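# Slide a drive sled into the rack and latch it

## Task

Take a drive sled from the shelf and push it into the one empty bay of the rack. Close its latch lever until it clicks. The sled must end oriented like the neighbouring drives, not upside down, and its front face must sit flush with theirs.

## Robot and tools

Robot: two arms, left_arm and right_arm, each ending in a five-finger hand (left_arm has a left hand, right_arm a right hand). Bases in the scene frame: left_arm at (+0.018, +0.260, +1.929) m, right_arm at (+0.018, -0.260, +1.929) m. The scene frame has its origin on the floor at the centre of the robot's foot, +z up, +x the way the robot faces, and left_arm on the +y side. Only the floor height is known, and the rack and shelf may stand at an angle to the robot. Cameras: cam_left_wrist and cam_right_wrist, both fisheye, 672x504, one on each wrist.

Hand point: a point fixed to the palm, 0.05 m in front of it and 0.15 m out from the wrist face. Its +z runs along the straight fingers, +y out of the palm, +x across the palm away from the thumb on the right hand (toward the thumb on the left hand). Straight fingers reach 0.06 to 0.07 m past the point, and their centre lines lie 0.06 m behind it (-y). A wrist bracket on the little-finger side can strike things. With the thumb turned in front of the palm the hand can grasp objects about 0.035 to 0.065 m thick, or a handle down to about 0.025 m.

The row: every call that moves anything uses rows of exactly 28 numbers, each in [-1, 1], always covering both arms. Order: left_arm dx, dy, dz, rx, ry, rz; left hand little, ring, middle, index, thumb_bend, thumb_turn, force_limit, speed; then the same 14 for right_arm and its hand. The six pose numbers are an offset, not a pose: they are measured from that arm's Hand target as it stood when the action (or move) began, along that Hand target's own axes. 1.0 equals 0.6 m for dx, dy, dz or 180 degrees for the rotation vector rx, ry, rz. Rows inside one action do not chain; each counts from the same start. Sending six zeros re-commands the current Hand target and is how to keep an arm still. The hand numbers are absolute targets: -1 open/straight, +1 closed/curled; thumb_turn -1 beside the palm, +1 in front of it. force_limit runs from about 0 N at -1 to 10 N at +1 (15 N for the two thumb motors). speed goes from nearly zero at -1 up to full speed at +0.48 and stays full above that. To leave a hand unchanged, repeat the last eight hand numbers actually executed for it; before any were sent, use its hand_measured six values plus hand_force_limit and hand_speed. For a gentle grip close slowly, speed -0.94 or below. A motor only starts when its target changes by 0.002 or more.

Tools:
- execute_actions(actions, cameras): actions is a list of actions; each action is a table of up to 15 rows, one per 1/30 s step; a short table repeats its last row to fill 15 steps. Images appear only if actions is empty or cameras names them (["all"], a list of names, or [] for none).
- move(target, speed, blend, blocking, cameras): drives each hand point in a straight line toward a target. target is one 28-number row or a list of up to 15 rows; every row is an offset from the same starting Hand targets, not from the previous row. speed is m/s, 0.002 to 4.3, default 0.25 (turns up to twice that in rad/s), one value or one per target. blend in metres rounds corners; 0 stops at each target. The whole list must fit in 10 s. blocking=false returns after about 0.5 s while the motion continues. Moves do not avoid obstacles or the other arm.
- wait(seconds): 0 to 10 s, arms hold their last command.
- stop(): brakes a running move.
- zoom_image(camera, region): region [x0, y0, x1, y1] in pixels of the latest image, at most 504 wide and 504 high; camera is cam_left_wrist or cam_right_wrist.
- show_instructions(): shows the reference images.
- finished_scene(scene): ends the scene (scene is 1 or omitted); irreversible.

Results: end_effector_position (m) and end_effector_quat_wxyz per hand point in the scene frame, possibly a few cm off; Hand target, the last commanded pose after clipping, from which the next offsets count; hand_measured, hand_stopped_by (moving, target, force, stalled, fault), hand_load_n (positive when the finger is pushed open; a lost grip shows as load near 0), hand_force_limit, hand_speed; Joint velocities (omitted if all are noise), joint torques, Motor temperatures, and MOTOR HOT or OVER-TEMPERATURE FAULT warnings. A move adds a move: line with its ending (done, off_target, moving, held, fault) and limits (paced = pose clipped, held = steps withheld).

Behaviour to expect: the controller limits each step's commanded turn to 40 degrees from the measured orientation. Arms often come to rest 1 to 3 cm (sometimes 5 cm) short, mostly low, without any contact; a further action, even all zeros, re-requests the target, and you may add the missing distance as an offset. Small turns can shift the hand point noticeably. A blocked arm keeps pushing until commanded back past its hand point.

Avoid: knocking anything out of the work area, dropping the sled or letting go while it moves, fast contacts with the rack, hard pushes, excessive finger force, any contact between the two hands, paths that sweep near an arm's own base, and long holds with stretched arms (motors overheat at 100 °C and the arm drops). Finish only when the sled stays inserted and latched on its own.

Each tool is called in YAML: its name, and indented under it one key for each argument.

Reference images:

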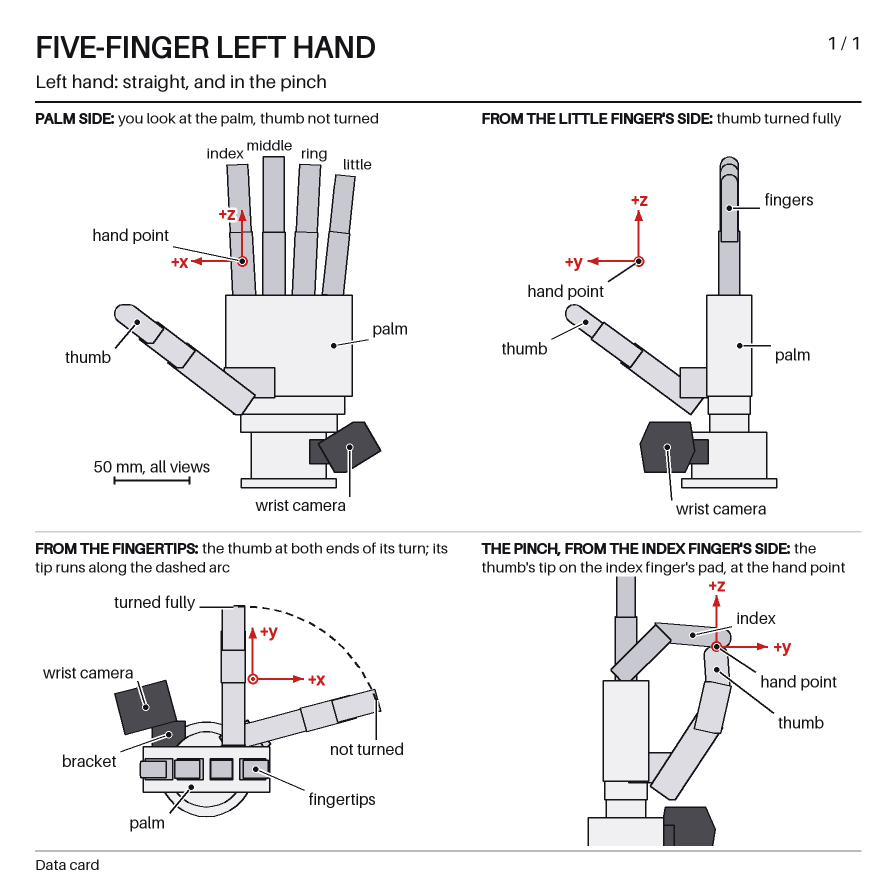

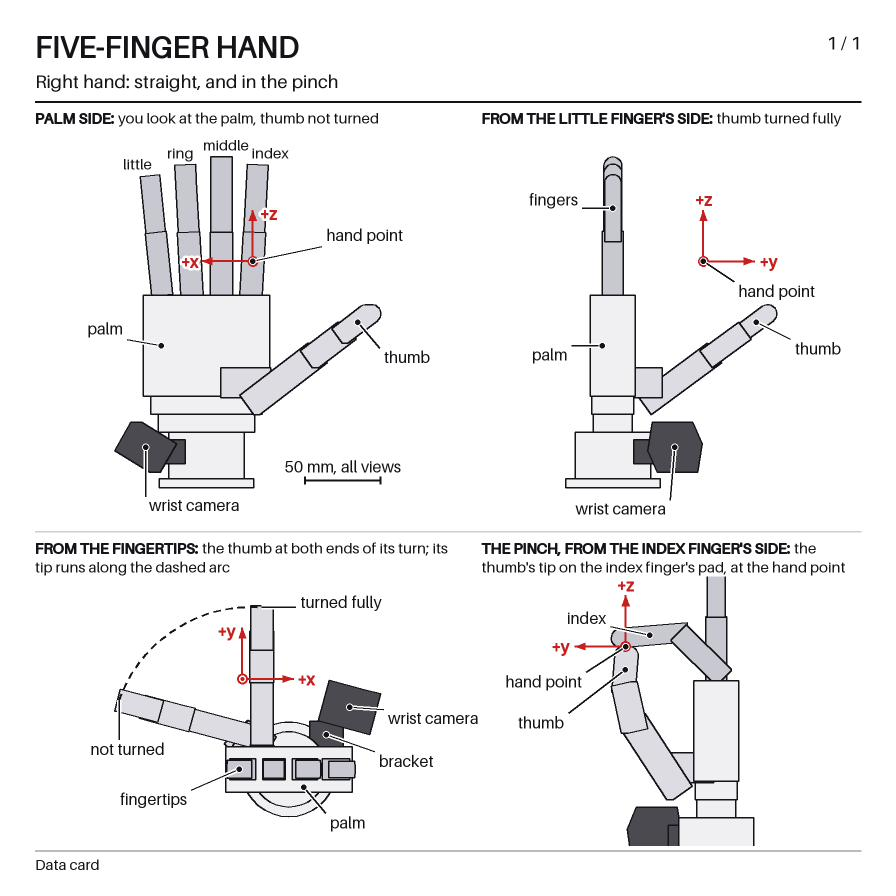

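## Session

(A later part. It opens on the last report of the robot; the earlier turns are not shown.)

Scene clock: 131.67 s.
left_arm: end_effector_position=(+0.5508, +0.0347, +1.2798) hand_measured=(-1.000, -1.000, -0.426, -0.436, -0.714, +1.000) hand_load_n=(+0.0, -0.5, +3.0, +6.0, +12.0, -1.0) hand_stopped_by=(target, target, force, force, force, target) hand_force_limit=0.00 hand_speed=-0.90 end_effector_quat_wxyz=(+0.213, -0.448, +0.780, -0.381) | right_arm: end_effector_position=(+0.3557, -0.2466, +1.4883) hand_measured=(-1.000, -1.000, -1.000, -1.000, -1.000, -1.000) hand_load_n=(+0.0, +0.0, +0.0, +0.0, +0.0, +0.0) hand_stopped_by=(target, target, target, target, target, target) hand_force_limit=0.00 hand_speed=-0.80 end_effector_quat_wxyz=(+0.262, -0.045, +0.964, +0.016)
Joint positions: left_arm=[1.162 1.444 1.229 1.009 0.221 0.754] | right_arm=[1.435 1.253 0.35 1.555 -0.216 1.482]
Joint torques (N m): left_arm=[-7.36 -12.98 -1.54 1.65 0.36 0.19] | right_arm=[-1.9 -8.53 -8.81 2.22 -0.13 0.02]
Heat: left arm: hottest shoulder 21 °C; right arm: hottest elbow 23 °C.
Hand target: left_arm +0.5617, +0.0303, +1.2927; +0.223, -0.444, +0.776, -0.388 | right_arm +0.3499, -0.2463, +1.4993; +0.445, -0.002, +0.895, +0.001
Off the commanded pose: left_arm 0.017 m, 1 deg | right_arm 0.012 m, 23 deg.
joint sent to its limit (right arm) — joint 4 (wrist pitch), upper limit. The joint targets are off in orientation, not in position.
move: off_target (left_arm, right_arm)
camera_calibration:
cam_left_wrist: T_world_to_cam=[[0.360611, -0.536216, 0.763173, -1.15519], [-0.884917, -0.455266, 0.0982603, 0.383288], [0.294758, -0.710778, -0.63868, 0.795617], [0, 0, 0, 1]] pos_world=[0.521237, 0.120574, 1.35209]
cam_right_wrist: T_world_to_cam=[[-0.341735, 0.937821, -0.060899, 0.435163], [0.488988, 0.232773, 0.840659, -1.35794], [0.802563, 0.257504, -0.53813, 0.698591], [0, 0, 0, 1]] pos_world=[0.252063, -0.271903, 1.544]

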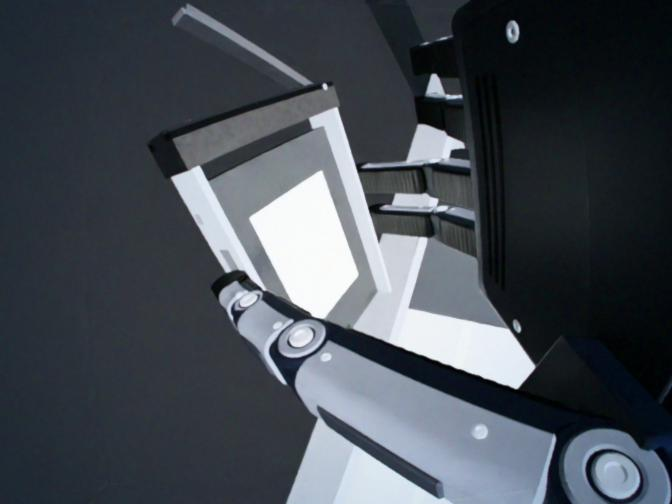

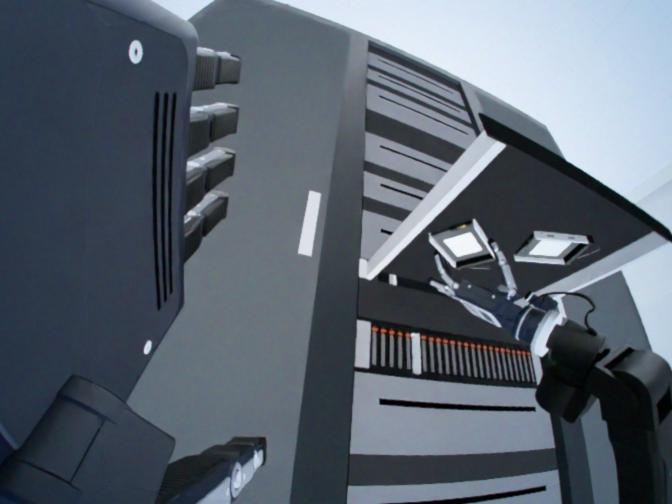

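move:
  target: [0.0185,-0.0097,-0.0565,0,0.2667,0.2,-1,-1,0.05,0.05,-0.1,1,0,-0.9,0,0,0,0,0,0,-1,-1,-1,-1,-1,-1,0,-0.8]
  speed: 0.25
  cameras: ["all"]

Scene clock: 138.00 s.
left_arm: end_effector_position=(+0.5191, +0.0367, +1.3064) hand_measured=(-1.000, -1.000, -0.426, -0.436, -0.714, +1.000) hand_load_n=(+0.0, +0.0, +3.5, +6.0, +12.5, -1.5) hand_stopped_by=(target, target, force, force, force, target) hand_force_limit=0.00 hand_speed=-0.90 end_effector_quat_wxyz=(-0.014, -0.003, +0.898, -0.441) | right_arm: end_effector_position=(+0.3557, -0.2466, +1.4883) hand_measured=(-1.000, -1.000, -1.000, -1.000, -1.000, -1.000) hand_load_n=(+0.0, +0.0, +0.0, +0.0, +0.0, +0.0) hand_stopped_by=(target, target, target, target, target, target) hand_force_limit=0.00 hand_speed=-0.80 end_effector_quat_wxyz=(+0.262, -0.045, +0.964, +0.016)
Joint positions: left_arm=[1.179 1.27 1.437 -0.206 0.51 1.729] | right_arm=[1.435 1.253 0.35 1.555 -0.216 1.482]
Joint torques (N m): left_arm=[-6.59 -14.56 1.17 -0.42 0.57 0.15] | right_arm=[-2.2 -8.35 -8.83 2.19 -0.13 0.02]
Heat: left arm: hottest shoulder 22 °C; right arm: hottest elbow 23 °C.
Hand target: left_arm +0.5355, +0.0326, +1.3176; -0.001, +0.004, +0.894, -0.447 | right_arm +0.3499, -0.2463, +1.4993; +0.445, -0.002, +0.895, +0.001
Off the commanded pose: left_arm 0.020 m, 2 deg | right_arm 0.012 m, 23 deg.
joint sent to its limit (right arm) — joint 4 (wrist pitch), upper limit. The joint targets are off in orientation, not in position.
move: off_target (left_arm, right_arm)
camera_calibration:
cam_left_wrist: T_world_to_cam=[[-0.2661, -0.574541, 0.774011, -0.850382], [-0.836507, 0.536646, 0.110761, 0.275695], [-0.479007, -0.617992, -0.623409, 1.20166], [0, 0, 0, 1]] pos_world=[0.579938, 0.106088, 1.3768]
cam_right_wrist: T_world_to_cam=[[-0.341735, 0.937821, -0.060899, 0.435163], [0.488988, 0.232773, 0.840659, -1.35794], [0.802563, 0.257504, -0.53813, 0.698591], [0, 0, 0, 1]] pos_world=[0.252063, -0.271903, 1.544]

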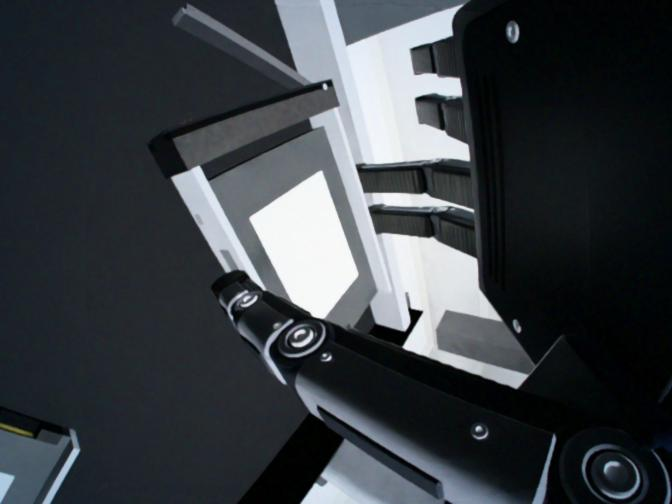

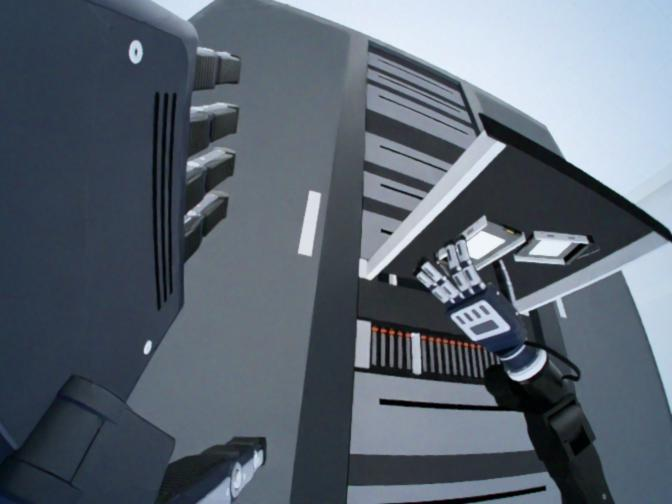

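move:
  target: [0,0.06,0.045,0.0136,-0.0092,0.0125,-1,-1,0.05,0.05,-0.1,1,0,-0.9,0,0,0,0,0,0,-1,-1,-1,-1,-1,-1,0,-0.8]
  speed: 0.1
  cameras: ["all"]

Scene clock: 141.67 s.
left_arm: end_effector_position=(+0.5426, +0.0336, +1.2803) hand_measured=(-1.000, -1.000, -0.426, -0.436, -0.714, +1.000) hand_load_n=(+0.0, +0.0, +3.0, +6.0, +12.0, -1.0) hand_stopped_by=(target, target, force, force, force, target) hand_force_limit=0.00 hand_speed=-0.90 end_effector_quat_wxyz=(+0.022, +0.008, +0.885, -0.465) | right_arm: end_effector_position=(+0.3557, -0.2466, +1.4883) hand_measured=(-1.000, -1.000, -1.000, -1.000, -1.000, -1.000) hand_load_n=(+0.0, +0.0, +0.0, +0.0, +0.0, +0.0) hand_stopped_by=(target, target, target, target, target, target) hand_force_limit=0.00 hand_speed=-0.80 end_effector_quat_wxyz=(+0.262, -0.045, +0.964, +0.016)
Joint positions: left_arm=[1.214 1.34 1.528 -0.177 0.608 1.756] | right_arm=[1.435 1.253 0.35 1.555 -0.216 1.482]
Joint torques (N m): left_arm=[-4.6 -12.16 1.4 0.29 0.85 0.21] | right_arm=[-2.02 -8.41 -8.85 2.25 -0.14 0.03]
Heat: left arm: hottest shoulder 21 °C; right arm: hottest elbow 24 °C.
Hand target: left_arm +0.5355, +0.0325, +1.2726; +0.020, +0.015, +0.884, -0.466 | right_arm +0.3499, -0.2463, +1.4993; +0.445, -0.002, +0.895, +0.001
Off the commanded pose: left_arm 0.011 m, 1 deg | right_arm 0.012 m, 23 deg.
joint sent to its limit (right arm) — joint 4 (wrist pitch), upper limit. The joint targets are off in orientation, not in position.
move: off_target (left_arm, right_arm)
camera_calibration:
cam_left_wrist: T_world_to_cam=[[-0.317937, -0.535064, 0.782702, -0.810024], [-0.847185, 0.530964, 0.0188424, 0.423604], [-0.425669, -0.657103, -0.622111, 1.16535], [0, 0, 0, 1]] pos_world=[0.597389, 0.107425, 1.35101]
cam_right_wrist: T_world_to_cam=[[-0.341735, 0.937821, -0.060899, 0.435163], [0.488988, 0.232773, 0.840659, -1.35794], [0.802563, 0.257504, -0.53813, 0.698591], [0, 0, 0, 1]] pos_world=[0.252063, -0.271903, 1.544]

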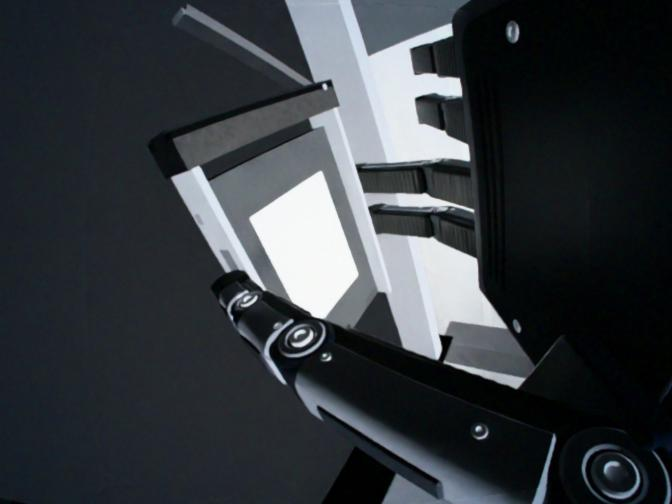

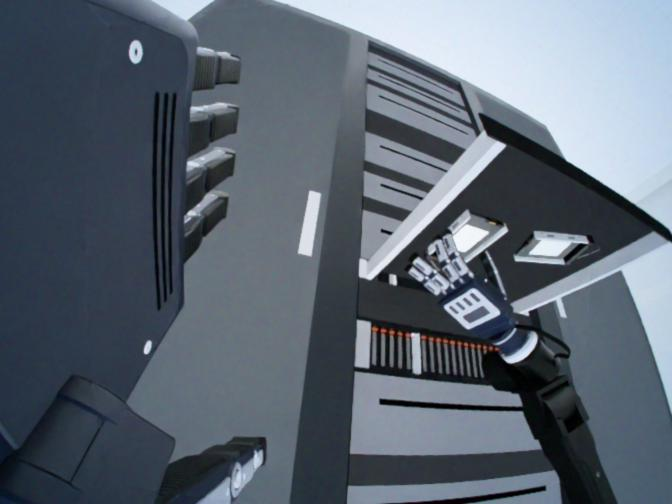

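move:
  target: [0.0352,0.0287,0.02,-0.004,0.0047,-0.0064,-1,-1,0.05,0.05,-0.1,1,0,-0.9,0,0,0,0,0,0,-1,-1,-1,-1,-1,-1,0,-0.8]
  speed: 0.06

Scene clock: 144.33 s.
left_arm: end_effector_position=(+0.5254, +0.0319, +1.2599) hand_measured=(-1.000, -1.000, -0.426, -0.436, -0.714, +1.000) hand_load_n=(+0.0, +0.0, +3.0, +6.0, +12.5, -1.0) hand_stopped_by=(target, target, force, force, force, target) hand_force_limit=0.00 hand_speed=-0.90 end_effector_quat_wxyz=(+0.014, +0.008, +0.887, -0.461) | right_arm: end_effector_position=(+0.3557, -0.2466, +1.4883) hand_measured=(-1.000, -1.000, -1.000, -1.000, -1.000, -1.000) hand_load_n=(+0.0, +0.0, +0.5, +0.0, +0.0, +0.0) hand_stopped_by=(target, target, target, target, target, target) hand_force_limit=0.00 hand_speed=-0.80 end_effector_quat_wxyz=(+0.262, -0.045, +0.964, +0.016)
Joint positions: left_arm=[1.226 1.388 1.546 -0.161 0.609 1.757] | right_arm=[1.435 1.253 0.35 1.555 -0.216 1.482]
Joint torques (N m): left_arm=[-4.95 -11.93 1.06 0.18 0.86 0.05] | right_arm=[-2.14 -8.59 -8.85 2.21 -0.13 0.02]
Heat: left arm: hottest shoulder 21 °C; right arm: hottest elbow 24 °C.
Hand target: left_arm +0.5155, +0.0326, +1.2506; +0.009, +0.009, +0.888, -0.461 | right_arm +0.3499, -0.2463, +1.4993; +0.445, -0.002, +0.895, +0.001
Off the commanded pose: left_arm 0.014 m, 1 deg | right_arm 0.012 m, 23 deg.
joint sent to its limit (right arm) — joint 4 (wrist pitch), upper limit. The joint targets are off in orientation, not in position.
move: off_target (left_arm, right_arm)

move:
  target: [0,0.0082,0.0057,0,0,0,-1,-1,0.05,0.05,-0.1,1,0,-0.9,0,0,0,0,0,0,-1,-1,-1,-1,-1,-1,0,-0.8]
  speed: 0.04
  cameras: ["all"]

Scene clock: 145.83 s.
left_arm: end_effector_position=(+0.5296, +0.0310, +1.2586) hand_measured=(-1.000, -1.000, -0.426, -0.436, -0.714, +1.000) hand_load_n=(+0.0, +0.0, +3.0, +6.0, +12.0, -1.0) hand_stopped_by=(target, target, force, force, force, target) hand_force_limit=0.00 hand_speed=-0.90 end_effector_quat_wxyz=(+0.017, +0.008, +0.886, -0.463) | right_arm: end_effector_position=(+0.3557, -0.2466, +1.4883) hand_measured=(-1.000, -1.000, -1.000, -1.000, -1.000, -1.000) hand_load_n=(+0.0, +0.0, +0.0, +0.0, +0.0, +0.0) hand_stopped_by=(target, target, target, target, target, target) hand_force_limit=0.00 hand_speed=-0.80 end_effector_quat_wxyz=(+0.262, -0.045, +0.964, +0.016)
Joint positions: left_arm=[1.226 1.393 1.557 -0.161 0.615 1.757] | right_arm=[1.435 1.253 0.35 1.555 -0.216 1.482]
Joint torques (N m): left_arm=[-4.13 -11.11 1.54 0.27 0.76 0.08] | right_arm=[-1.96 -8.47 -8.85 2.22 -0.12 0.03]
Heat: left arm: hottest shoulder 21 °C; right arm: hottest elbow 24 °C.
Hand target: left_arm +0.5157, +0.0324, +1.2447; +0.009, +0.009, +0.887, -0.461 | right_arm +0.3499, -0.2463, +1.4993; +0.445, -0.002, +0.895, +0.001
Off the commanded pose: left_arm 0.020 m, 1 deg | right_arm 0.012 m, 23 deg.
joint sent to its limit (right arm) — joint 4 (wrist pitch), upper limit. The joint targets are off in orientation, not in position.
move: off_target (left_arm, right_arm)
camera_calibration:
cam_left_wrist: T_world_to_cam=[[-0.31373, -0.536776, 0.783227, -0.801347], [-0.845006, 0.534048, 0.0275272, 0.402139], [-0.433057, -0.653196, -0.621126, 1.14717], [0, 0, 0, 1]] pos_world=[0.585194, 0.104423, 1.32911]
cam_right_wrist: T_world_to_cam=[[-0.341735, 0.937821, -0.060899, 0.435163], [0.488988, 0.232773, 0.840659, -1.35794], [0.802563, 0.257504, -0.53813, 0.698591], [0, 0, 0, 1]] pos_world=[0.252063, -0.271903, 1.544]

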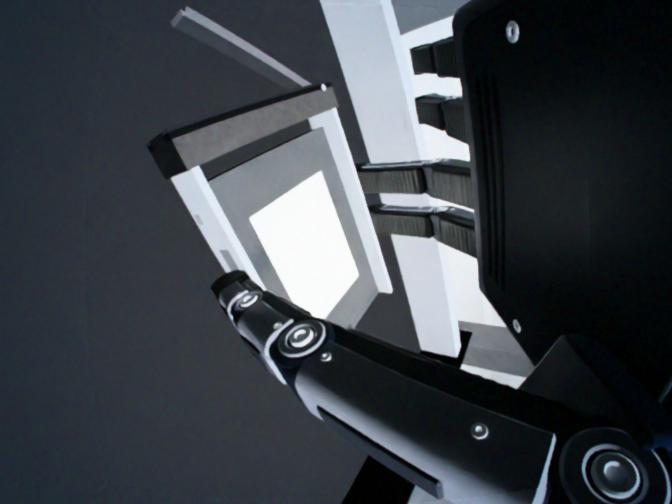

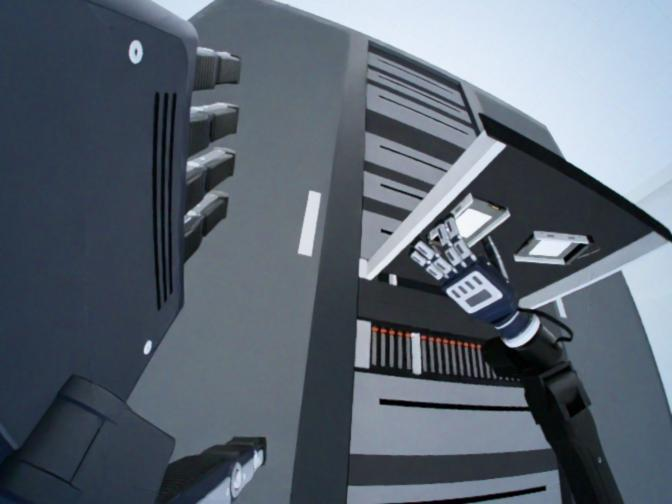

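move:
  target: [0.008,0.0082,0.0057,0,0,0,-1,-1,0.05,0.05,-0.1,1,0,-0.9,0,0,0,0,0,0,-1,-1,-1,-1,-1,-1,0,-0.8]
  speed: 0.04

zoom_image:
  camera: "cam_right_wrist"
  region: [380, 170, 560, 300]

Scene clock: 147.20 s.
left_arm: end_effector_position=(+0.5292, +0.0309, +1.2579) hand_measured=(-1.000, -1.000, -0.426, -0.436, -0.714, +1.000) hand_load_n=(+0.0, +0.0, +3.0, +6.0, +12.0, -1.5) hand_stopped_by=(target, target, force, force, force, target) hand_force_limit=0.00 hand_speed=-0.90 end_effector_quat_wxyz=(+0.018, +0.008, +0.885, -0.466) | right_arm: end_effector_position=(+0.3557, -0.2466, +1.4883) hand_measured=(-1.000, -1.000, -1.000, -1.000, -1.000, -1.000) hand_load_n=(+0.0, +0.0, +0.0, +0.0, +0.0, +0.0) hand_stopped_by=(target, target, target, target, target, target) hand_force_limit=0.00 hand_speed=-0.80 end_effector_quat_wxyz=(+0.262, -0.045, +0.964, +0.016)
Joint positions: left_arm=[1.229 1.395 1.559 -0.161 0.624 1.757] | right_arm=[1.435 1.253 0.35 1.555 -0.216 1.482]
Joint torques (N m): left_arm=[-4.13 -10.4 1.66 0.59 0.63 0.06] | right_arm=[-2.02 -8.53 -8.84 2.19 -0.13 0.03]
Heat: left arm: hottest shoulder 21 °C; right arm: hottest elbow 24 °C.
Hand target: left_arm +0.5110, +0.0326, +1.2385; +0.009, +0.009, +0.887, -0.461 | right_arm +0.3499, -0.2463, +1.4993; +0.445, -0.002, +0.895, +0.001
Off the commanded pose: left_arm 0.027 m, 1 deg | right_arm 0.012 m, 23 deg.
joint sent to its limit (right arm) — joint 4 (wrist pitch), upper limit. The joint targets are off in orientation, not in position.
move: off_target (left_arm, right_arm)

Scaled by 2.800 from the camera's 672x504 image, which has a finer 960x720 frame.
This view is cut from an older image: the scene may have changed since it was taken.

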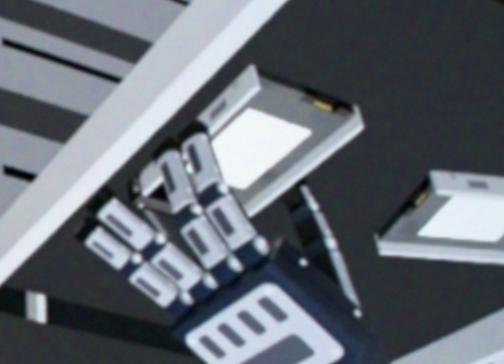

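move:
  target: [0,-0.0164,-0.0114,0,0,0,-1,-1,-0.9,-0.9,-1,1,0,-0.7,0,0,0,0,0,0,-1,-1,-1,-1,-1,-1,0,-0.8]
  speed: 0.04
  cameras: ["all"]

Scene clock: 148.90 s.
left_arm: end_effector_position=(+0.5219, +0.0350, +1.2545) hand_measured=(-1.000, -1.000, -0.900, -0.900, -1.000, +1.000) hand_load_n=(+0.0, +0.0, -1.0, +0.0, +0.0, +0.0) hand_stopped_by=(target, target, target, target, target, target) hand_force_limit=0.00 hand_speed=-0.70 end_effector_quat_wxyz=(+0.015, +0.008, +0.888, -0.459) | right_arm: end_effector_position=(+0.3557, -0.2466, +1.4883) hand_measured=(-1.000, -1.000, -1.000, -1.000, -1.000, -1.000) hand_load_n=(+0.0, +0.0, +0.5, +0.0, +0.0, +0.0) hand_stopped_by=(target, target, target, target, target, target) hand_force_limit=0.00 hand_speed=-0.80 end_effector_quat_wxyz=(+0.262, -0.045, +0.964, +0.016)
Joint positions: left_arm=[1.235 1.396 1.546 -0.15 0.613 1.757] | right_arm=[1.435 1.253 0.35 1.555 -0.216 1.482]
Joint torques (N m): left_arm=[-4.84 -12.28 0.02 0.32 0.8 0.07] | right_arm=[-2.14 -8.41 -8.83 2.24 -0.13 0.02]
Heat: left arm: hottest shoulder 21 °C; right arm: hottest elbow 24 °C.
Hand target: left_arm +0.5107, +0.0326, +1.2504; +0.009, +0.009, +0.888, -0.460 | right_arm +0.3499, -0.2463, +1.4993; +0.445, -0.002, +0.895, +0.001
Off the commanded pose: left_arm 0.012 m, 1 deg | right_arm 0.012 m, 23 deg.
joint sent to its limit (right arm) — joint 4 (wrist pitch), upper limit. The joint targets are off in orientation, not in position.
move: off_target (left_arm, right_arm)
camera_calibration:
cam_left_wrist: T_world_to_cam=[[-0.311567, -0.544211, 0.778948, -0.79398], [-0.843593, 0.535717, 0.0368541, 0.381142], [-0.437352, -0.645633, -0.626004, 1.15204], [0, 0, 0, 1]] pos_world=[0.577996, 0.107516, 1.3256]
cam_right_wrist: T_world_to_cam=[[-0.341735, 0.937821, -0.060899, 0.435163], [0.488988, 0.232773, 0.840659, -1.35794], [0.802563, 0.257504, -0.53813, 0.698591], [0, 0, 0, 1]] pos_world=[0.252063, -0.271903, 1.544]

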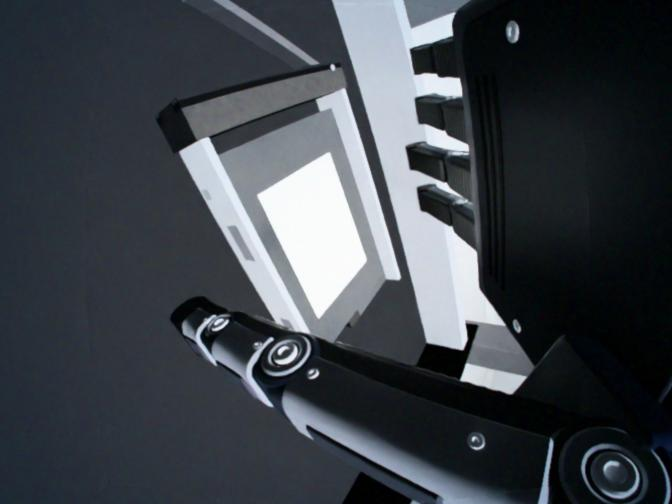

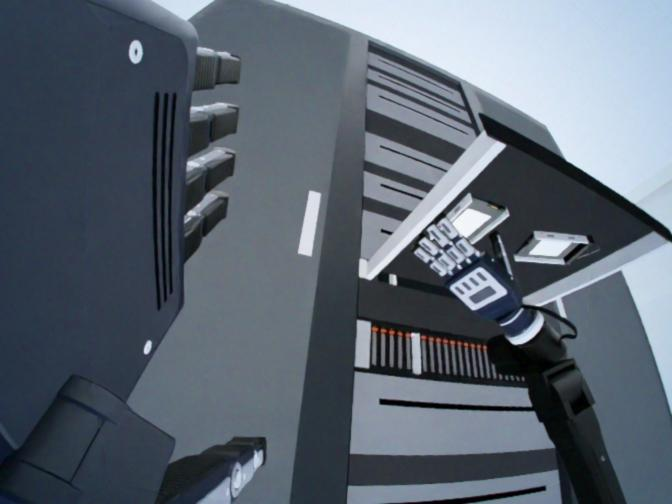

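move:
  target:
    - [-0.004,-0.136,-0.096,0,0,0,-1,-1,-0.9,-0.9,-1,1,0,-0.7,-0.01,0.02,0.04,-0.115,0.115,-0.23,-1,-1,-1,-1,-1,1,0,-0.3]
    - [0.245,-0.018,-0.562,0,0,0,-1,-1,-0.9,-0.9,-1,1,0,-0.7,-0.023,0.043,0.087,-0.230,0.230,-0.4607,-1,-1,-1,-1,-1,1,0,-0.3]
    - [0.245,-0.018,-0.562,0,0,0,-1,-1,-0.9,-0.9,-1,1,0,-0.7,0.0073,0.4333,0.418,-0.3553,-0.356,-0.7122,-1,-1,-1,-1,-1,1,0,-0.3]
  speed: [0.2,0.35,0.4]
  blend: [0.03,0.0,0]
  cameras: ["all"]

Scene clock: 162.97 s.
left_arm: end_effector_position=(+0.3670, +0.2995, +1.4490) hand_measured=(-1.000, -1.000, -0.900, -0.900, -1.000, +1.000) hand_load_n=(+0.0, +0.0, +0.0, +0.0, +0.0, +0.0) hand_stopped_by=(target, target, target, target, target, target) hand_force_limit=0.00 hand_speed=-0.70 end_effector_quat_wxyz=(+0.009, +0.006, +0.886, -0.464) | right_arm: end_effector_position=(+0.5525, +0.0061, +1.3465) hand_measured=(-1.000, -1.000, -1.000, -1.000, -1.000, +1.000) hand_load_n=(+0.0, +0.0, +0.0, -0.5, +0.0, +0.0) hand_stopped_by=(target, target, target, target, target, target) hand_force_limit=0.00 hand_speed=-0.30 end_effector_quat_wxyz=(+0.442, -0.897, +0.004, -0.005)
Joint positions: left_arm=[2.001 0.914 0.807 0.05 1.389 1.804] | right_arm=[2.106 1.228 1.436 -0.208 -0.376 -1.726]
Joint torques (N m): left_arm=[1.38 -9.52 -2.04 0.4 0.68 0.11] | right_arm=[6.36 -12.1 1.36 -0.4 -0.76 -0.2]
Heat: left arm: hottest shoulder 21 °C; right arm: hottest elbow 23 °C.
Hand target: left_arm +0.3608, +0.3033, +1.4497; +0.009, +0.009, +0.888, -0.461 | right_arm +0.5458, +0.0147, +1.3444; -0.447, +0.894, +0.002, -0.002
Off the commanded pose: left_arm 0.007 m, 1 deg | right_arm 0.011 m, 1 deg.
move: off_target (right_arm)
camera_calibration:
cam_left_wrist: T_world_to_cam=[[-0.303027, -0.534724, 0.788825, -0.870096], [-0.842129, 0.537715, 0.0409995, 0.0944688], [-0.446087, -0.651869, -0.613249, 1.36344], [0, 0, 0, 1]] pos_world=[0.424104, 0.372724, 1.51861]
cam_right_wrist: T_world_to_cam=[[0.246478, -0.645036, -0.72331, 0.833506], [-0.870636, -0.475221, 0.127113, 0.322574], [-0.425725, 0.598409, -0.678723, 1.26504], [0, 0, 0, 1]] pos_world=[0.613961, -0.0660727, 1.42049]

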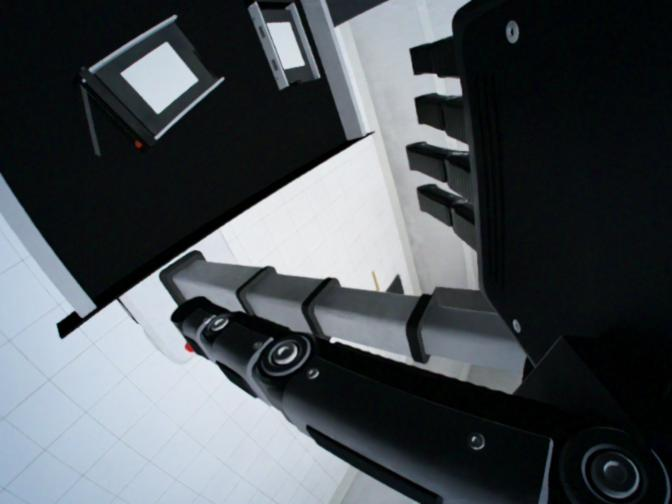

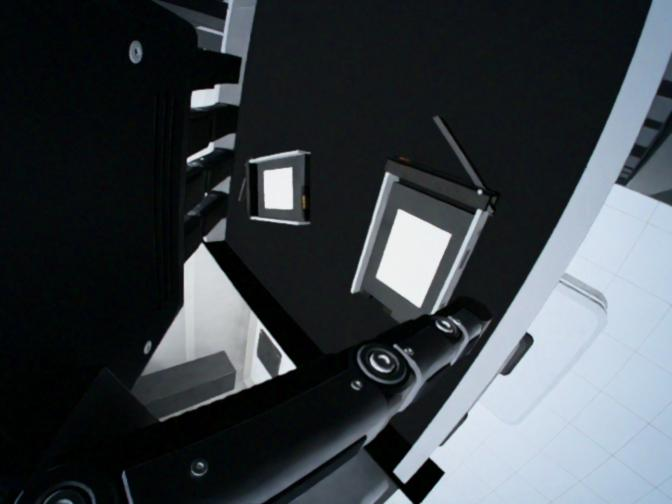

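zoom_image:
  camera: "cam_right_wrist"
  region: [330, 100, 530, 350]

Scaled by 2.016 from the camera's 672x504 image, which has a finer 960x720 frame.

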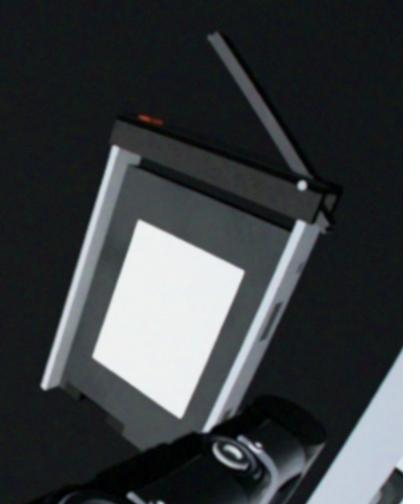

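move:
  target: [0,0,0,0,0,0,-1,-1,-0.9,-0.9,-1,1,0,-0.7,-0.005,0.0645,0.0807,0,-0.0084,-0.0064,-1,-1,-1,-1,-1,1,0,-0.3]
  speed: 0.12
  cameras: ["cam_right_wrist"]

zoom_image:
  camera: "cam_right_wrist"
  region: [280, 40, 530, 350]

Scene clock: 167.40 s.
left_arm: end_effector_position=(+0.3670, +0.2995, +1.4490) hand_measured=(-1.000, -1.000, -0.900, -0.900, -1.000, +1.000) hand_load_n=(+0.0, +0.0, +0.0, +0.0, +0.0, +0.0) hand_stopped_by=(target, target, target, target, target, target) hand_force_limit=0.00 hand_speed=-0.70 end_effector_quat_wxyz=(+0.009, +0.006, +0.886, -0.464) | right_arm: end_effector_position=(+0.5496, +0.0334, +1.2910) hand_measured=(-1.000, -1.000, -1.000, -1.000, -1.000, +1.000) hand_load_n=(+0.0, +0.0, -0.5, +0.0, +0.0, +0.0) hand_stopped_by=(target, target, target, target, target, target) hand_force_limit=0.00 hand_speed=-0.30 end_effector_quat_wxyz=(+0.450, -0.893, -0.011, +0.003)
Joint positions: left_arm=[2.001 0.914 0.807 0.05 1.389 1.804] | right_arm=[2.091 1.393 1.608 -0.247 -0.403 -1.758]
Joint torques (N m): left_arm=[1.08 -8.59 -2.09 0.44 0.72 0.18] | right_arm=[5.95 -12.86 1.28 -0.43 -0.92 -0.18]
Heat: left arm: hottest shoulder 21 °C; right arm: hottest elbow 22 °C.
Hand target: left_arm +0.3608, +0.3033, +1.4497; +0.009, +0.009, +0.888, -0.461 | right_arm +0.5429, +0.0301, +1.2844; -0.447, +0.894, +0.016, -0.009
Off the commanded pose: left_arm 0.007 m, 1 deg | right_arm 0.010 m, 1 deg.
move: done
camera_calibration:
cam_right_wrist: T_world_to_cam=[[0.26739, -0.624448, -0.733871, 0.813113], [-0.853686, -0.506741, 0.120139, 0.340843], [-0.446904, 0.594372, -0.66858, 1.2085], [0, 0, 0, 1]] pos_world=[0.613637, -0.0378321, 1.36375]
Images, in order (width x height): cam_right_wrist 672x504.

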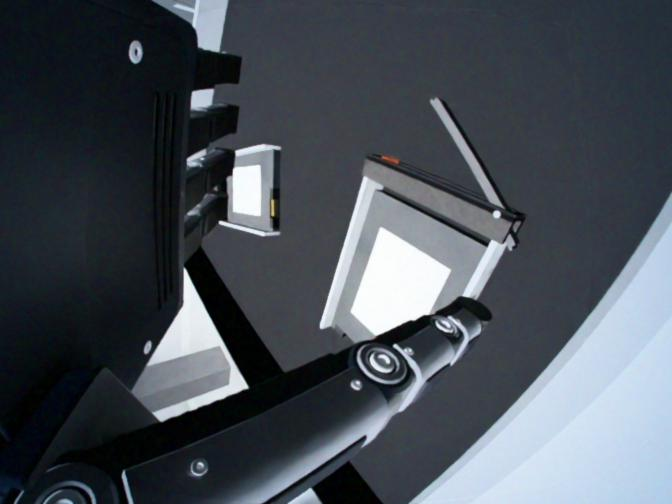

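Scaled by 1.626 from the camera's 672x504 image, which has a finer 960x720 frame.

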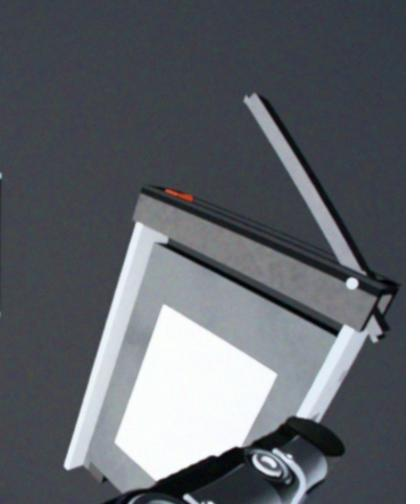

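move:
  target: [0,0,0,0,0,0,-1,-1,-0.9,-0.9,-1,1,0,-0.7,-0.0042,0.0277,-0.0063,0,0,0,-1,-1,-1,-1,-1,1,0,-0.3]
  speed: 0.06
  cameras: ["cam_right_wrist"]

Scene clock: 172.60 s.
left_arm: end_effector_position=(+0.3670, +0.2995, +1.4490) hand_measured=(-1.000, -1.000, -0.900, -0.900, -1.000, +1.000) hand_load_n=(+0.0, +0.0, +0.0, +0.0, +0.0, +0.0) hand_stopped_by=(target, target, target, target, target, target) hand_force_limit=0.00 hand_speed=-0.70 end_effector_quat_wxyz=(+0.009, +0.006, +0.886, -0.464) | right_arm: end_effector_position=(+0.5516, +0.0187, +1.2822) hand_measured=(-1.000, -1.000, -1.000, -1.000, -1.000, +1.000) hand_load_n=(+0.0, +0.0, +0.0, +0.0, +0.0, +0.0) hand_stopped_by=(target, target, target, target, target, target) hand_force_limit=0.00 hand_speed=-0.30 end_effector_quat_wxyz=(+0.449, -0.893, -0.011, -0.001)
Joint positions: left_arm=[2.001 0.914 0.807 0.05 1.389 1.804] | right_arm=[2.055 1.395 1.617 -0.247 -0.438 -1.76]
Joint torques (N m): left_arm=[0.5 -9 -2.04 0.42 0.71 0.15] | right_arm=[5.42 -12.69 1.55 -0.49 -0.92 -0.19]
Heat: left arm: hottest shoulder 21 °C; right arm: hottest elbow 22 °C.
Hand target: left_arm +0.3608, +0.3033, +1.4497; +0.009, +0.009, +0.888, -0.461 | right_arm +0.5406, +0.0170, +1.2733; -0.447, +0.894, +0.016, -0.009
Off the commanded pose: left_arm 0.007 m, 1 deg | right_arm 0.014 m, 1 deg.
move: off_target (right_arm)
camera_calibration:
cam_right_wrist: T_world_to_cam=[[0.270598, -0.62599, -0.731378, 0.791954], [-0.856059, -0.504003, 0.11465, 0.344417], [-0.440386, 0.595078, -0.672266, 1.21342], [0, 0, 0, 1]] pos_world=[0.614913, -0.0527371, 1.35547]
Images, in order (width x height): cam_right_wrist 672x504.

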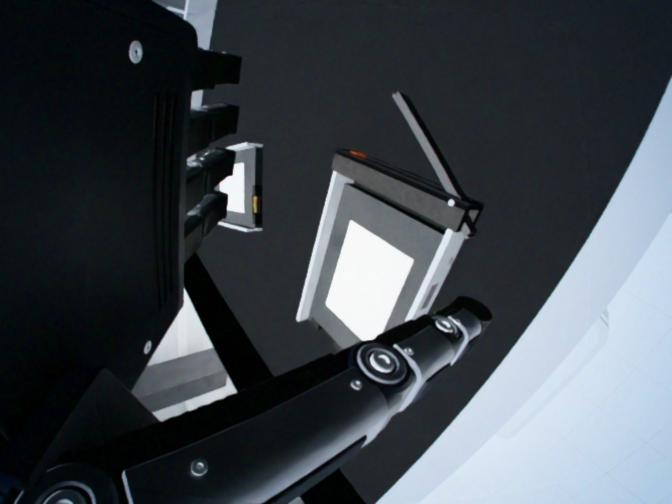

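move:
  target: [0,0,0,0,0,0,-1,-1,-0.9,-0.9,-1,1,0,-0.7,-0.005,0.032,0.024,0,0,0,-1,-1,-1,-1,-1,1,0,-0.3]
  speed: 0.06
  cameras: ["cam_right_wrist"]

zoom_image:
  camera: "cam_right_wrist"
  region: [250, 30, 510, 350]

Scene clock: 174.47 s.
left_arm: end_effector_position=(+0.3670, +0.2995, +1.4490) hand_measured=(-1.000, -1.000, -0.900, -0.900, -1.000, +1.000) hand_load_n=(+0.0, -0.5, +0.0, +0.0, +0.0, +0.0) hand_stopped_by=(target, target, target, target, target, target) hand_force_limit=0.00 hand_speed=-0.70 end_effector_quat_wxyz=(+0.009, +0.006, +0.886, -0.464) | right_arm: end_effector_position=(+0.5459, +0.0206, +1.2572) hand_measured=(-1.000, -1.000, -1.000, -1.000, -1.000, +1.000) hand_load_n=(+0.0, +0.0, -0.5, +0.0, +0.0, +0.0) hand_stopped_by=(target, target, target, target, target, target) hand_force_limit=0.00 hand_speed=-0.30 end_effector_quat_wxyz=(+0.450, -0.893, -0.011, +0.002)
Joint positions: left_arm=[2.001 0.914 0.807 0.05 1.389 1.804] | right_arm=[2.033 1.455 1.676 -0.253 -0.461 -1.762]
Joint torques (N m): left_arm=[0.56 -9.23 -2.26 0.42 0.7 0.18] | right_arm=[5.6 -12.63 1.54 -0.43 -0.92 -0.19]
Heat: left arm: hottest shoulder 21 °C; right arm: hottest elbow 21 °C.
Hand target: left_arm +0.3608, +0.3033, +1.4497; +0.009, +0.009, +0.888, -0.461 | right_arm +0.5376, +0.0170, +1.2494; -0.447, +0.894, +0.016, -0.009
Off the commanded pose: left_arm 0.007 m, 1 deg | right_arm 0.012 m, 1 deg.
move: off_target (right_arm)
camera_calibration:
cam_right_wrist: T_world_to_cam=[[0.268957, -0.623854, -0.733804, 0.780356], [-0.853764, -0.507073, 0.11817, 0.33767], [-0.445813, 0.594712, -0.669005, 1.19181], [0, 0, 0, 1]] pos_world=[0.609733, -0.0507332, 1.33005]
Images, in order (width x height): cam_right_wrist 672x504.

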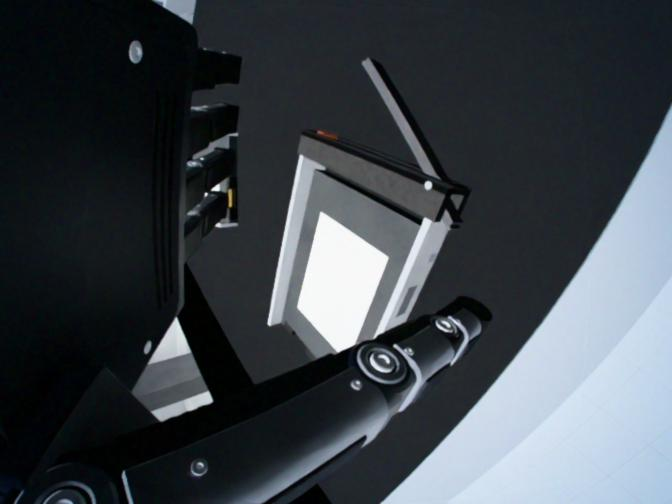

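Scaled by 1.575 from the camera's 672x504 image, which has a finer 960x720 frame.

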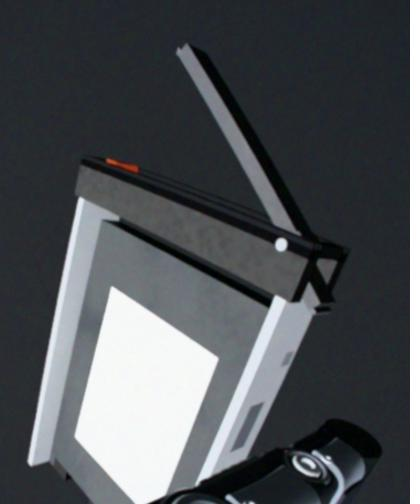

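move:
  target: [0,0,0,0,0,0,-1,-1,-0.9,-0.9,-1,1,0,-0.7,0,0,0,0,0,0,-1,-1,0,0,-0.2,1,-0.5,-0.9]
  cameras: ["cam_right_wrist"]

Scene clock: 177.40 s.
left_arm: end_effector_position=(+0.3670, +0.2995, +1.4490) hand_measured=(-1.000, -1.000, -0.900, -0.900, -1.000, +1.000) hand_load_n=(+0.5, +0.0, +0.0, +0.0, +0.0, +0.0) hand_stopped_by=(target, target, target, target, target, target) hand_force_limit=0.00 hand_speed=-0.70 end_effector_quat_wxyz=(+0.009, +0.006, +0.886, -0.464) | right_arm: end_effector_position=(+0.5459, +0.0209, +1.2575) hand_measured=(-1.000, -1.000, -0.434, -0.434, -0.712, +1.000) hand_load_n=(+0.0, +0.0, +4.0, +4.0, +6.0, +0.0) hand_stopped_by=(target, target, force, force, force, target) hand_force_limit=-0.50 hand_speed=-0.90 end_effector_quat_wxyz=(+0.451, -0.892, -0.011, +0.002)
Joint positions: left_arm=[2.001 0.914 0.807 0.05 1.389 1.804] | right_arm=[2.033 1.455 1.676 -0.253 -0.464 -1.762]
Joint torques (N m): left_arm=[1.44 -9.29 -1.98 0.28 0.71 0.15] | right_arm=[5.6 -12.69 1.5 -0.4 -0.82 -0.19]
Heat: left arm: hottest shoulder 21 °C; right arm: hottest elbow 21 °C.
Hand target: left_arm +0.3608, +0.3033, +1.4497; +0.009, +0.009, +0.888, -0.461 | right_arm +0.5376, +0.0170, +1.2494; -0.447, +0.894, +0.016, -0.009
Off the commanded pose: left_arm 0.007 m, 1 deg | right_arm 0.012 m, 1 deg.
move: off_target (right_arm)
camera_calibration:
cam_right_wrist: T_world_to_cam=[[0.268926, -0.622345, -0.735095, 0.782408], [-0.853979, -0.50702, 0.116834, 0.339741], [-0.445419, 0.596336, -0.667821, 1.19014], [0, 0, 0, 1]] pos_world=[0.609832, -0.0505397, 1.33025]
Images, in order (width x height): cam_right_wrist 672x504.

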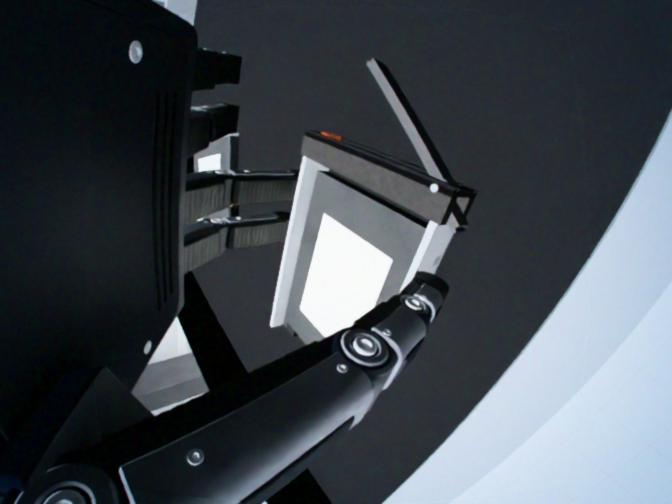

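move:
  target: [0,0,0,0,0,0,-1,-1,-1,-1,-1,-1,0,-0.3,0,0,0,0,0,0,-1,-1,0.05,0.05,-0.1,1,0,-0.9]

move:
  target: [0,0,0,0,0,0,-1,-1,-1,-1,-1,-1,0,-0.3,0,-0.0667,-0.05,0,0,0,-1,-1,0.05,0.05,-0.1,1,0,-0.9]
  speed: 0.08
  cameras: ["cam_right_wrist"]

Scene clock: 187.87 s.
left_arm: end_effector_position=(+0.3670, +0.2994, +1.4491) hand_measured=(-1.000, -1.000, -1.000, -1.000, -1.000, -1.000) hand_load_n=(+0.0, +0.0, +0.0, +0.0, +0.0, +0.0) hand_stopped_by=(target, target, target, target, target, target) hand_force_limit=0.00 hand_speed=-0.30 end_effector_quat_wxyz=(+0.009, +0.006, +0.886, -0.464) | right_arm: end_effector_position=(+0.5459, +0.0210, +1.2575) hand_measured=(-1.000, -1.000, -0.426, -0.426, -0.712, +1.000) hand_load_n=(+0.0, +0.0, +5.5, +5.5, +8.5, +0.0) hand_stopped_by=(target, target, force, force, force, target) hand_force_limit=0.00 hand_speed=-0.90 end_effector_quat_wxyz=(+0.451, -0.892, -0.011, +0.002)
Joint positions: left_arm=[2.001 0.914 0.807 0.05 1.389 1.804] | right_arm=[2.033 1.455 1.676 -0.253 -0.464 -1.762]
Joint torques (N m): left_arm=[1.14 -9.17 -2.15 0.43 0.69 0.13] | right_arm=[5.48 -12.81 1.5 -0.43 -0.8 -0.19]
Heat: left arm: hottest shoulder 21 °C; right arm: hottest elbow 20 °C.
Hand target: left_arm +0.3608, +0.3033, +1.4498; +0.009, +0.009, +0.888, -0.461 | right_arm +0.5376, +0.0170, +1.2494; -0.447, +0.894, +0.016, -0.009
Off the commanded pose: left_arm 0.007 m, 1 deg | right_arm 0.012 m, 1 deg.
move: off_target (right_arm)

Scene clock: 189.23 s.
left_arm: end_effector_position=(+0.3670, +0.2994, +1.4491) hand_measured=(-1.000, -1.000, -1.000, -1.000, -1.000, -1.000) hand_load_n=(+0.0, +0.0, +0.0, +0.0, +0.0, +0.0) hand_stopped_by=(target, target, target, target, target, target) hand_force_limit=0.00 hand_speed=-0.30 end_effector_quat_wxyz=(+0.009, +0.006, +0.886, -0.464) | right_arm: end_effector_position=(+0.5326, +0.0107, +1.2926) hand_measured=(-1.000, -1.000, -0.426, -0.426, -0.712, +1.000) hand_load_n=(+0.0, +0.0, +5.0, +4.5, +8.5, +0.0) hand_stopped_by=(target, target, force, force, force, target) hand_force_limit=0.00 hand_speed=-0.90 end_effector_quat_wxyz=(+0.441, -0.897, -0.015, +0.016)
Joint positions: left_arm=[2.001 0.914 0.807 0.05 1.389 1.804] | right_arm=[2.056 1.359 1.554 -0.253 -0.413 -1.765]
Joint torques (N m): left_arm=[1.73 -9.05 -2.1 0.36 0.7 0.16] | right_arm=[7.18 -14.56 0.03 0.25 -0.92 -0.13]
Heat: left arm: hottest shoulder 21 °C; right arm: hottest elbow 20 °C.
Hand target: left_arm +0.3608, +0.3033, +1.4498; +0.009, +0.009, +0.888, -0.461 | right_arm +0.5379, +0.0168, +1.2994; -0.447, +0.894, +0.016, -0.009
Off the commanded pose: left_arm 0.007 m, 1 deg | right_arm 0.011 m, 1 deg.
move: off_target (right_arm)
camera_calibration:
cam_right_wrist: T_world_to_cam=[[0.26458, -0.634348, -0.726361, 0.796594], [-0.841345, -0.519949, 0.14762, 0.272674], [-0.471313, 0.572063, -0.671274, 1.23226], [0, 0, 0, 1]] pos_world=[0.599428, -0.0578334, 1.36554]
Images, in order (width x height): cam_right_wrist 672x504.

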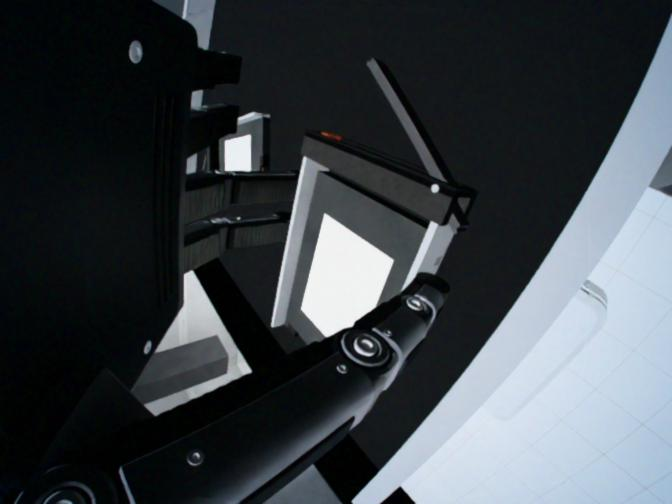

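move:
  target:
    - [0,0,0,0,0,0,-1,-1,-1,-1,-1,-1,0,-0.3,0,-0.133,-0.1,0,0,0,-1,-1,0.05,0.05,-0.1,1,0,-0.9]
    - [0,0,0,0,0,0,-1,-1,-1,-1,-1,-1,0,-0.3,-0.203,-0.107,-0.273,0,0,0.5,-1,-1,0.05,0.05,-0.1,1,0,-0.9]
    - [-0.1663,-0.0895,0.1047,0.2312,-0.2573,-0.683,-1,-1,-1,-1,-1,-1,0,-0.3,-0.0618,-0.189,-0.0805,-0.0135,-0.1447,-0.9811,-1,-1,0.05,0.05,-0.1,1,0,-0.9]
  speed: [0.2,0.35,0.35]
  blend: [0.03,0.02,0]
  cameras: ["all"]

Scene clock: 200.00 s.
left_arm: end_effector_position=(+0.4698, +0.2239, +1.4684) hand_measured=(-1.000, -1.000, -1.000, -1.000, -1.000, -1.000) hand_load_n=(+0.0, +0.0, +0.0, +0.0, +0.0, +0.0) hand_stopped_by=(target, target, target, target, target, target) hand_force_limit=0.00 hand_speed=-0.30 end_effector_quat_wxyz=(+0.497, +0.696, -0.399, +0.330) | right_arm: end_effector_position=(+0.5008, +0.0355, +1.4160) hand_measured=(-1.000, -1.000, -0.426, -0.426, -0.712, +1.000) hand_load_n=(+0.0, +0.0, +6.0, +5.5, +8.0, +0.5) hand_stopped_by=(target, target, force, force, force, target) hand_force_limit=0.00 hand_speed=-0.90 end_effector_quat_wxyz=(-0.001, +0.004, -0.953, -0.302)
Joint positions: left_arm=[1.857 1.28 1.475 -0.822 1.562 0.286] | right_arm=[2.068 1.142 1.07 0.106 -0.113 1.412]
Joint torques (N m): left_arm=[0.5 -10.93 0.51 -0.35 0.62 -0.16] | right_arm=[5.54 -10.46 -1.05 0.34 -0.91 0]
Heat: left arm: hottest shoulder 21 °C; right arm: hottest elbow 20 °C.
Hand target: left_arm +0.4597, +0.2202, +1.4599; +0.226, +0.844, -0.262, +0.409 | right_arm +0.4999, +0.0449, +1.4192; +0.000, +0.000, +0.950, +0.312
Off the commanded pose: left_arm 0.014 m, 57 deg; orientation clipped | right_arm 0.010 m, 1 deg.
joint sent to its limit (left arm) — joint 5 (wrist yaw), upper limit. The joint targets are off in orientation, not in position.
move: off_target (left_arm); limits=paced
camera_calibration:
cam_left_wrist: T_world_to_cam=[[0.978236, 0.127087, -0.164022, -0.245616], [0.13445, 0.213859, 0.967568, -1.52604], [0.158043, -0.968562, 0.192118, -0.0236262], [0, 0, 0, 1]] pos_world=[0.44918, 0.33469, 1.4408]
cam_right_wrist: T_world_to_cam=[[-0.257933, 0.748185, 0.611302, -0.771243], [0.86302, -0.106031, 0.493917, -1.11802], [0.434359, 0.654963, -0.61835, 0.754533], [0, 0, 0, 1]] pos_world=[0.438208, -0.0357039, 1.49024]

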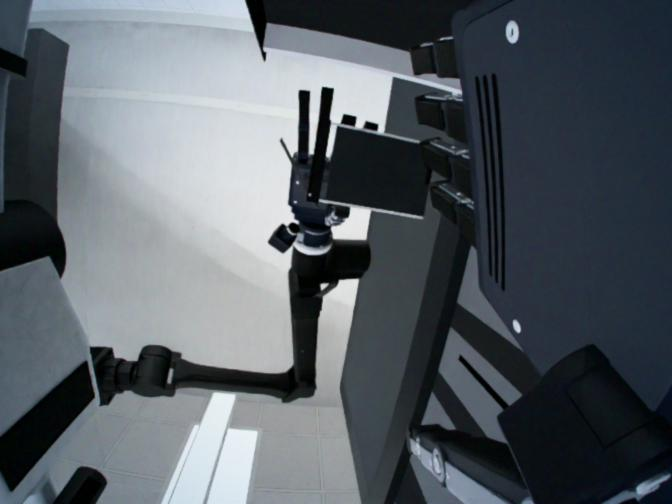

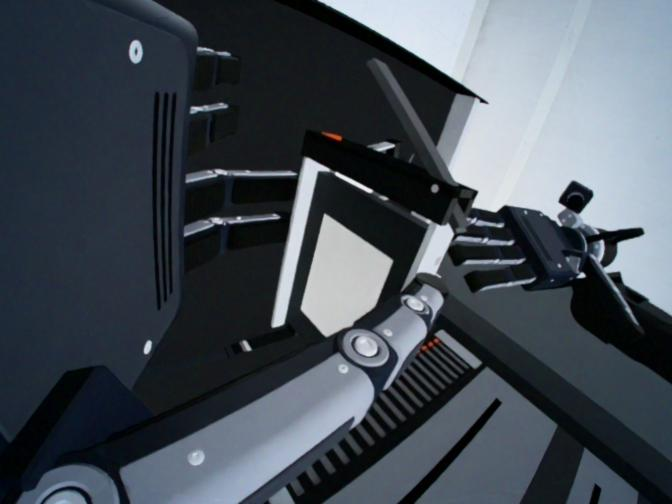

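zoom_image:
  camera: "cam_right_wrist"
  region: [250, 290, 500, 504]

Scaled by 2.016 from the camera's 672x504 image, which has a finer 960x720 frame.

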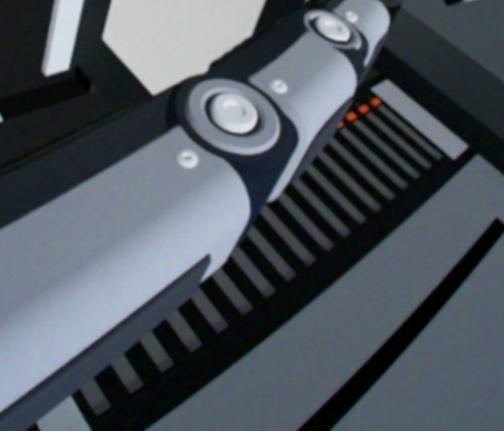

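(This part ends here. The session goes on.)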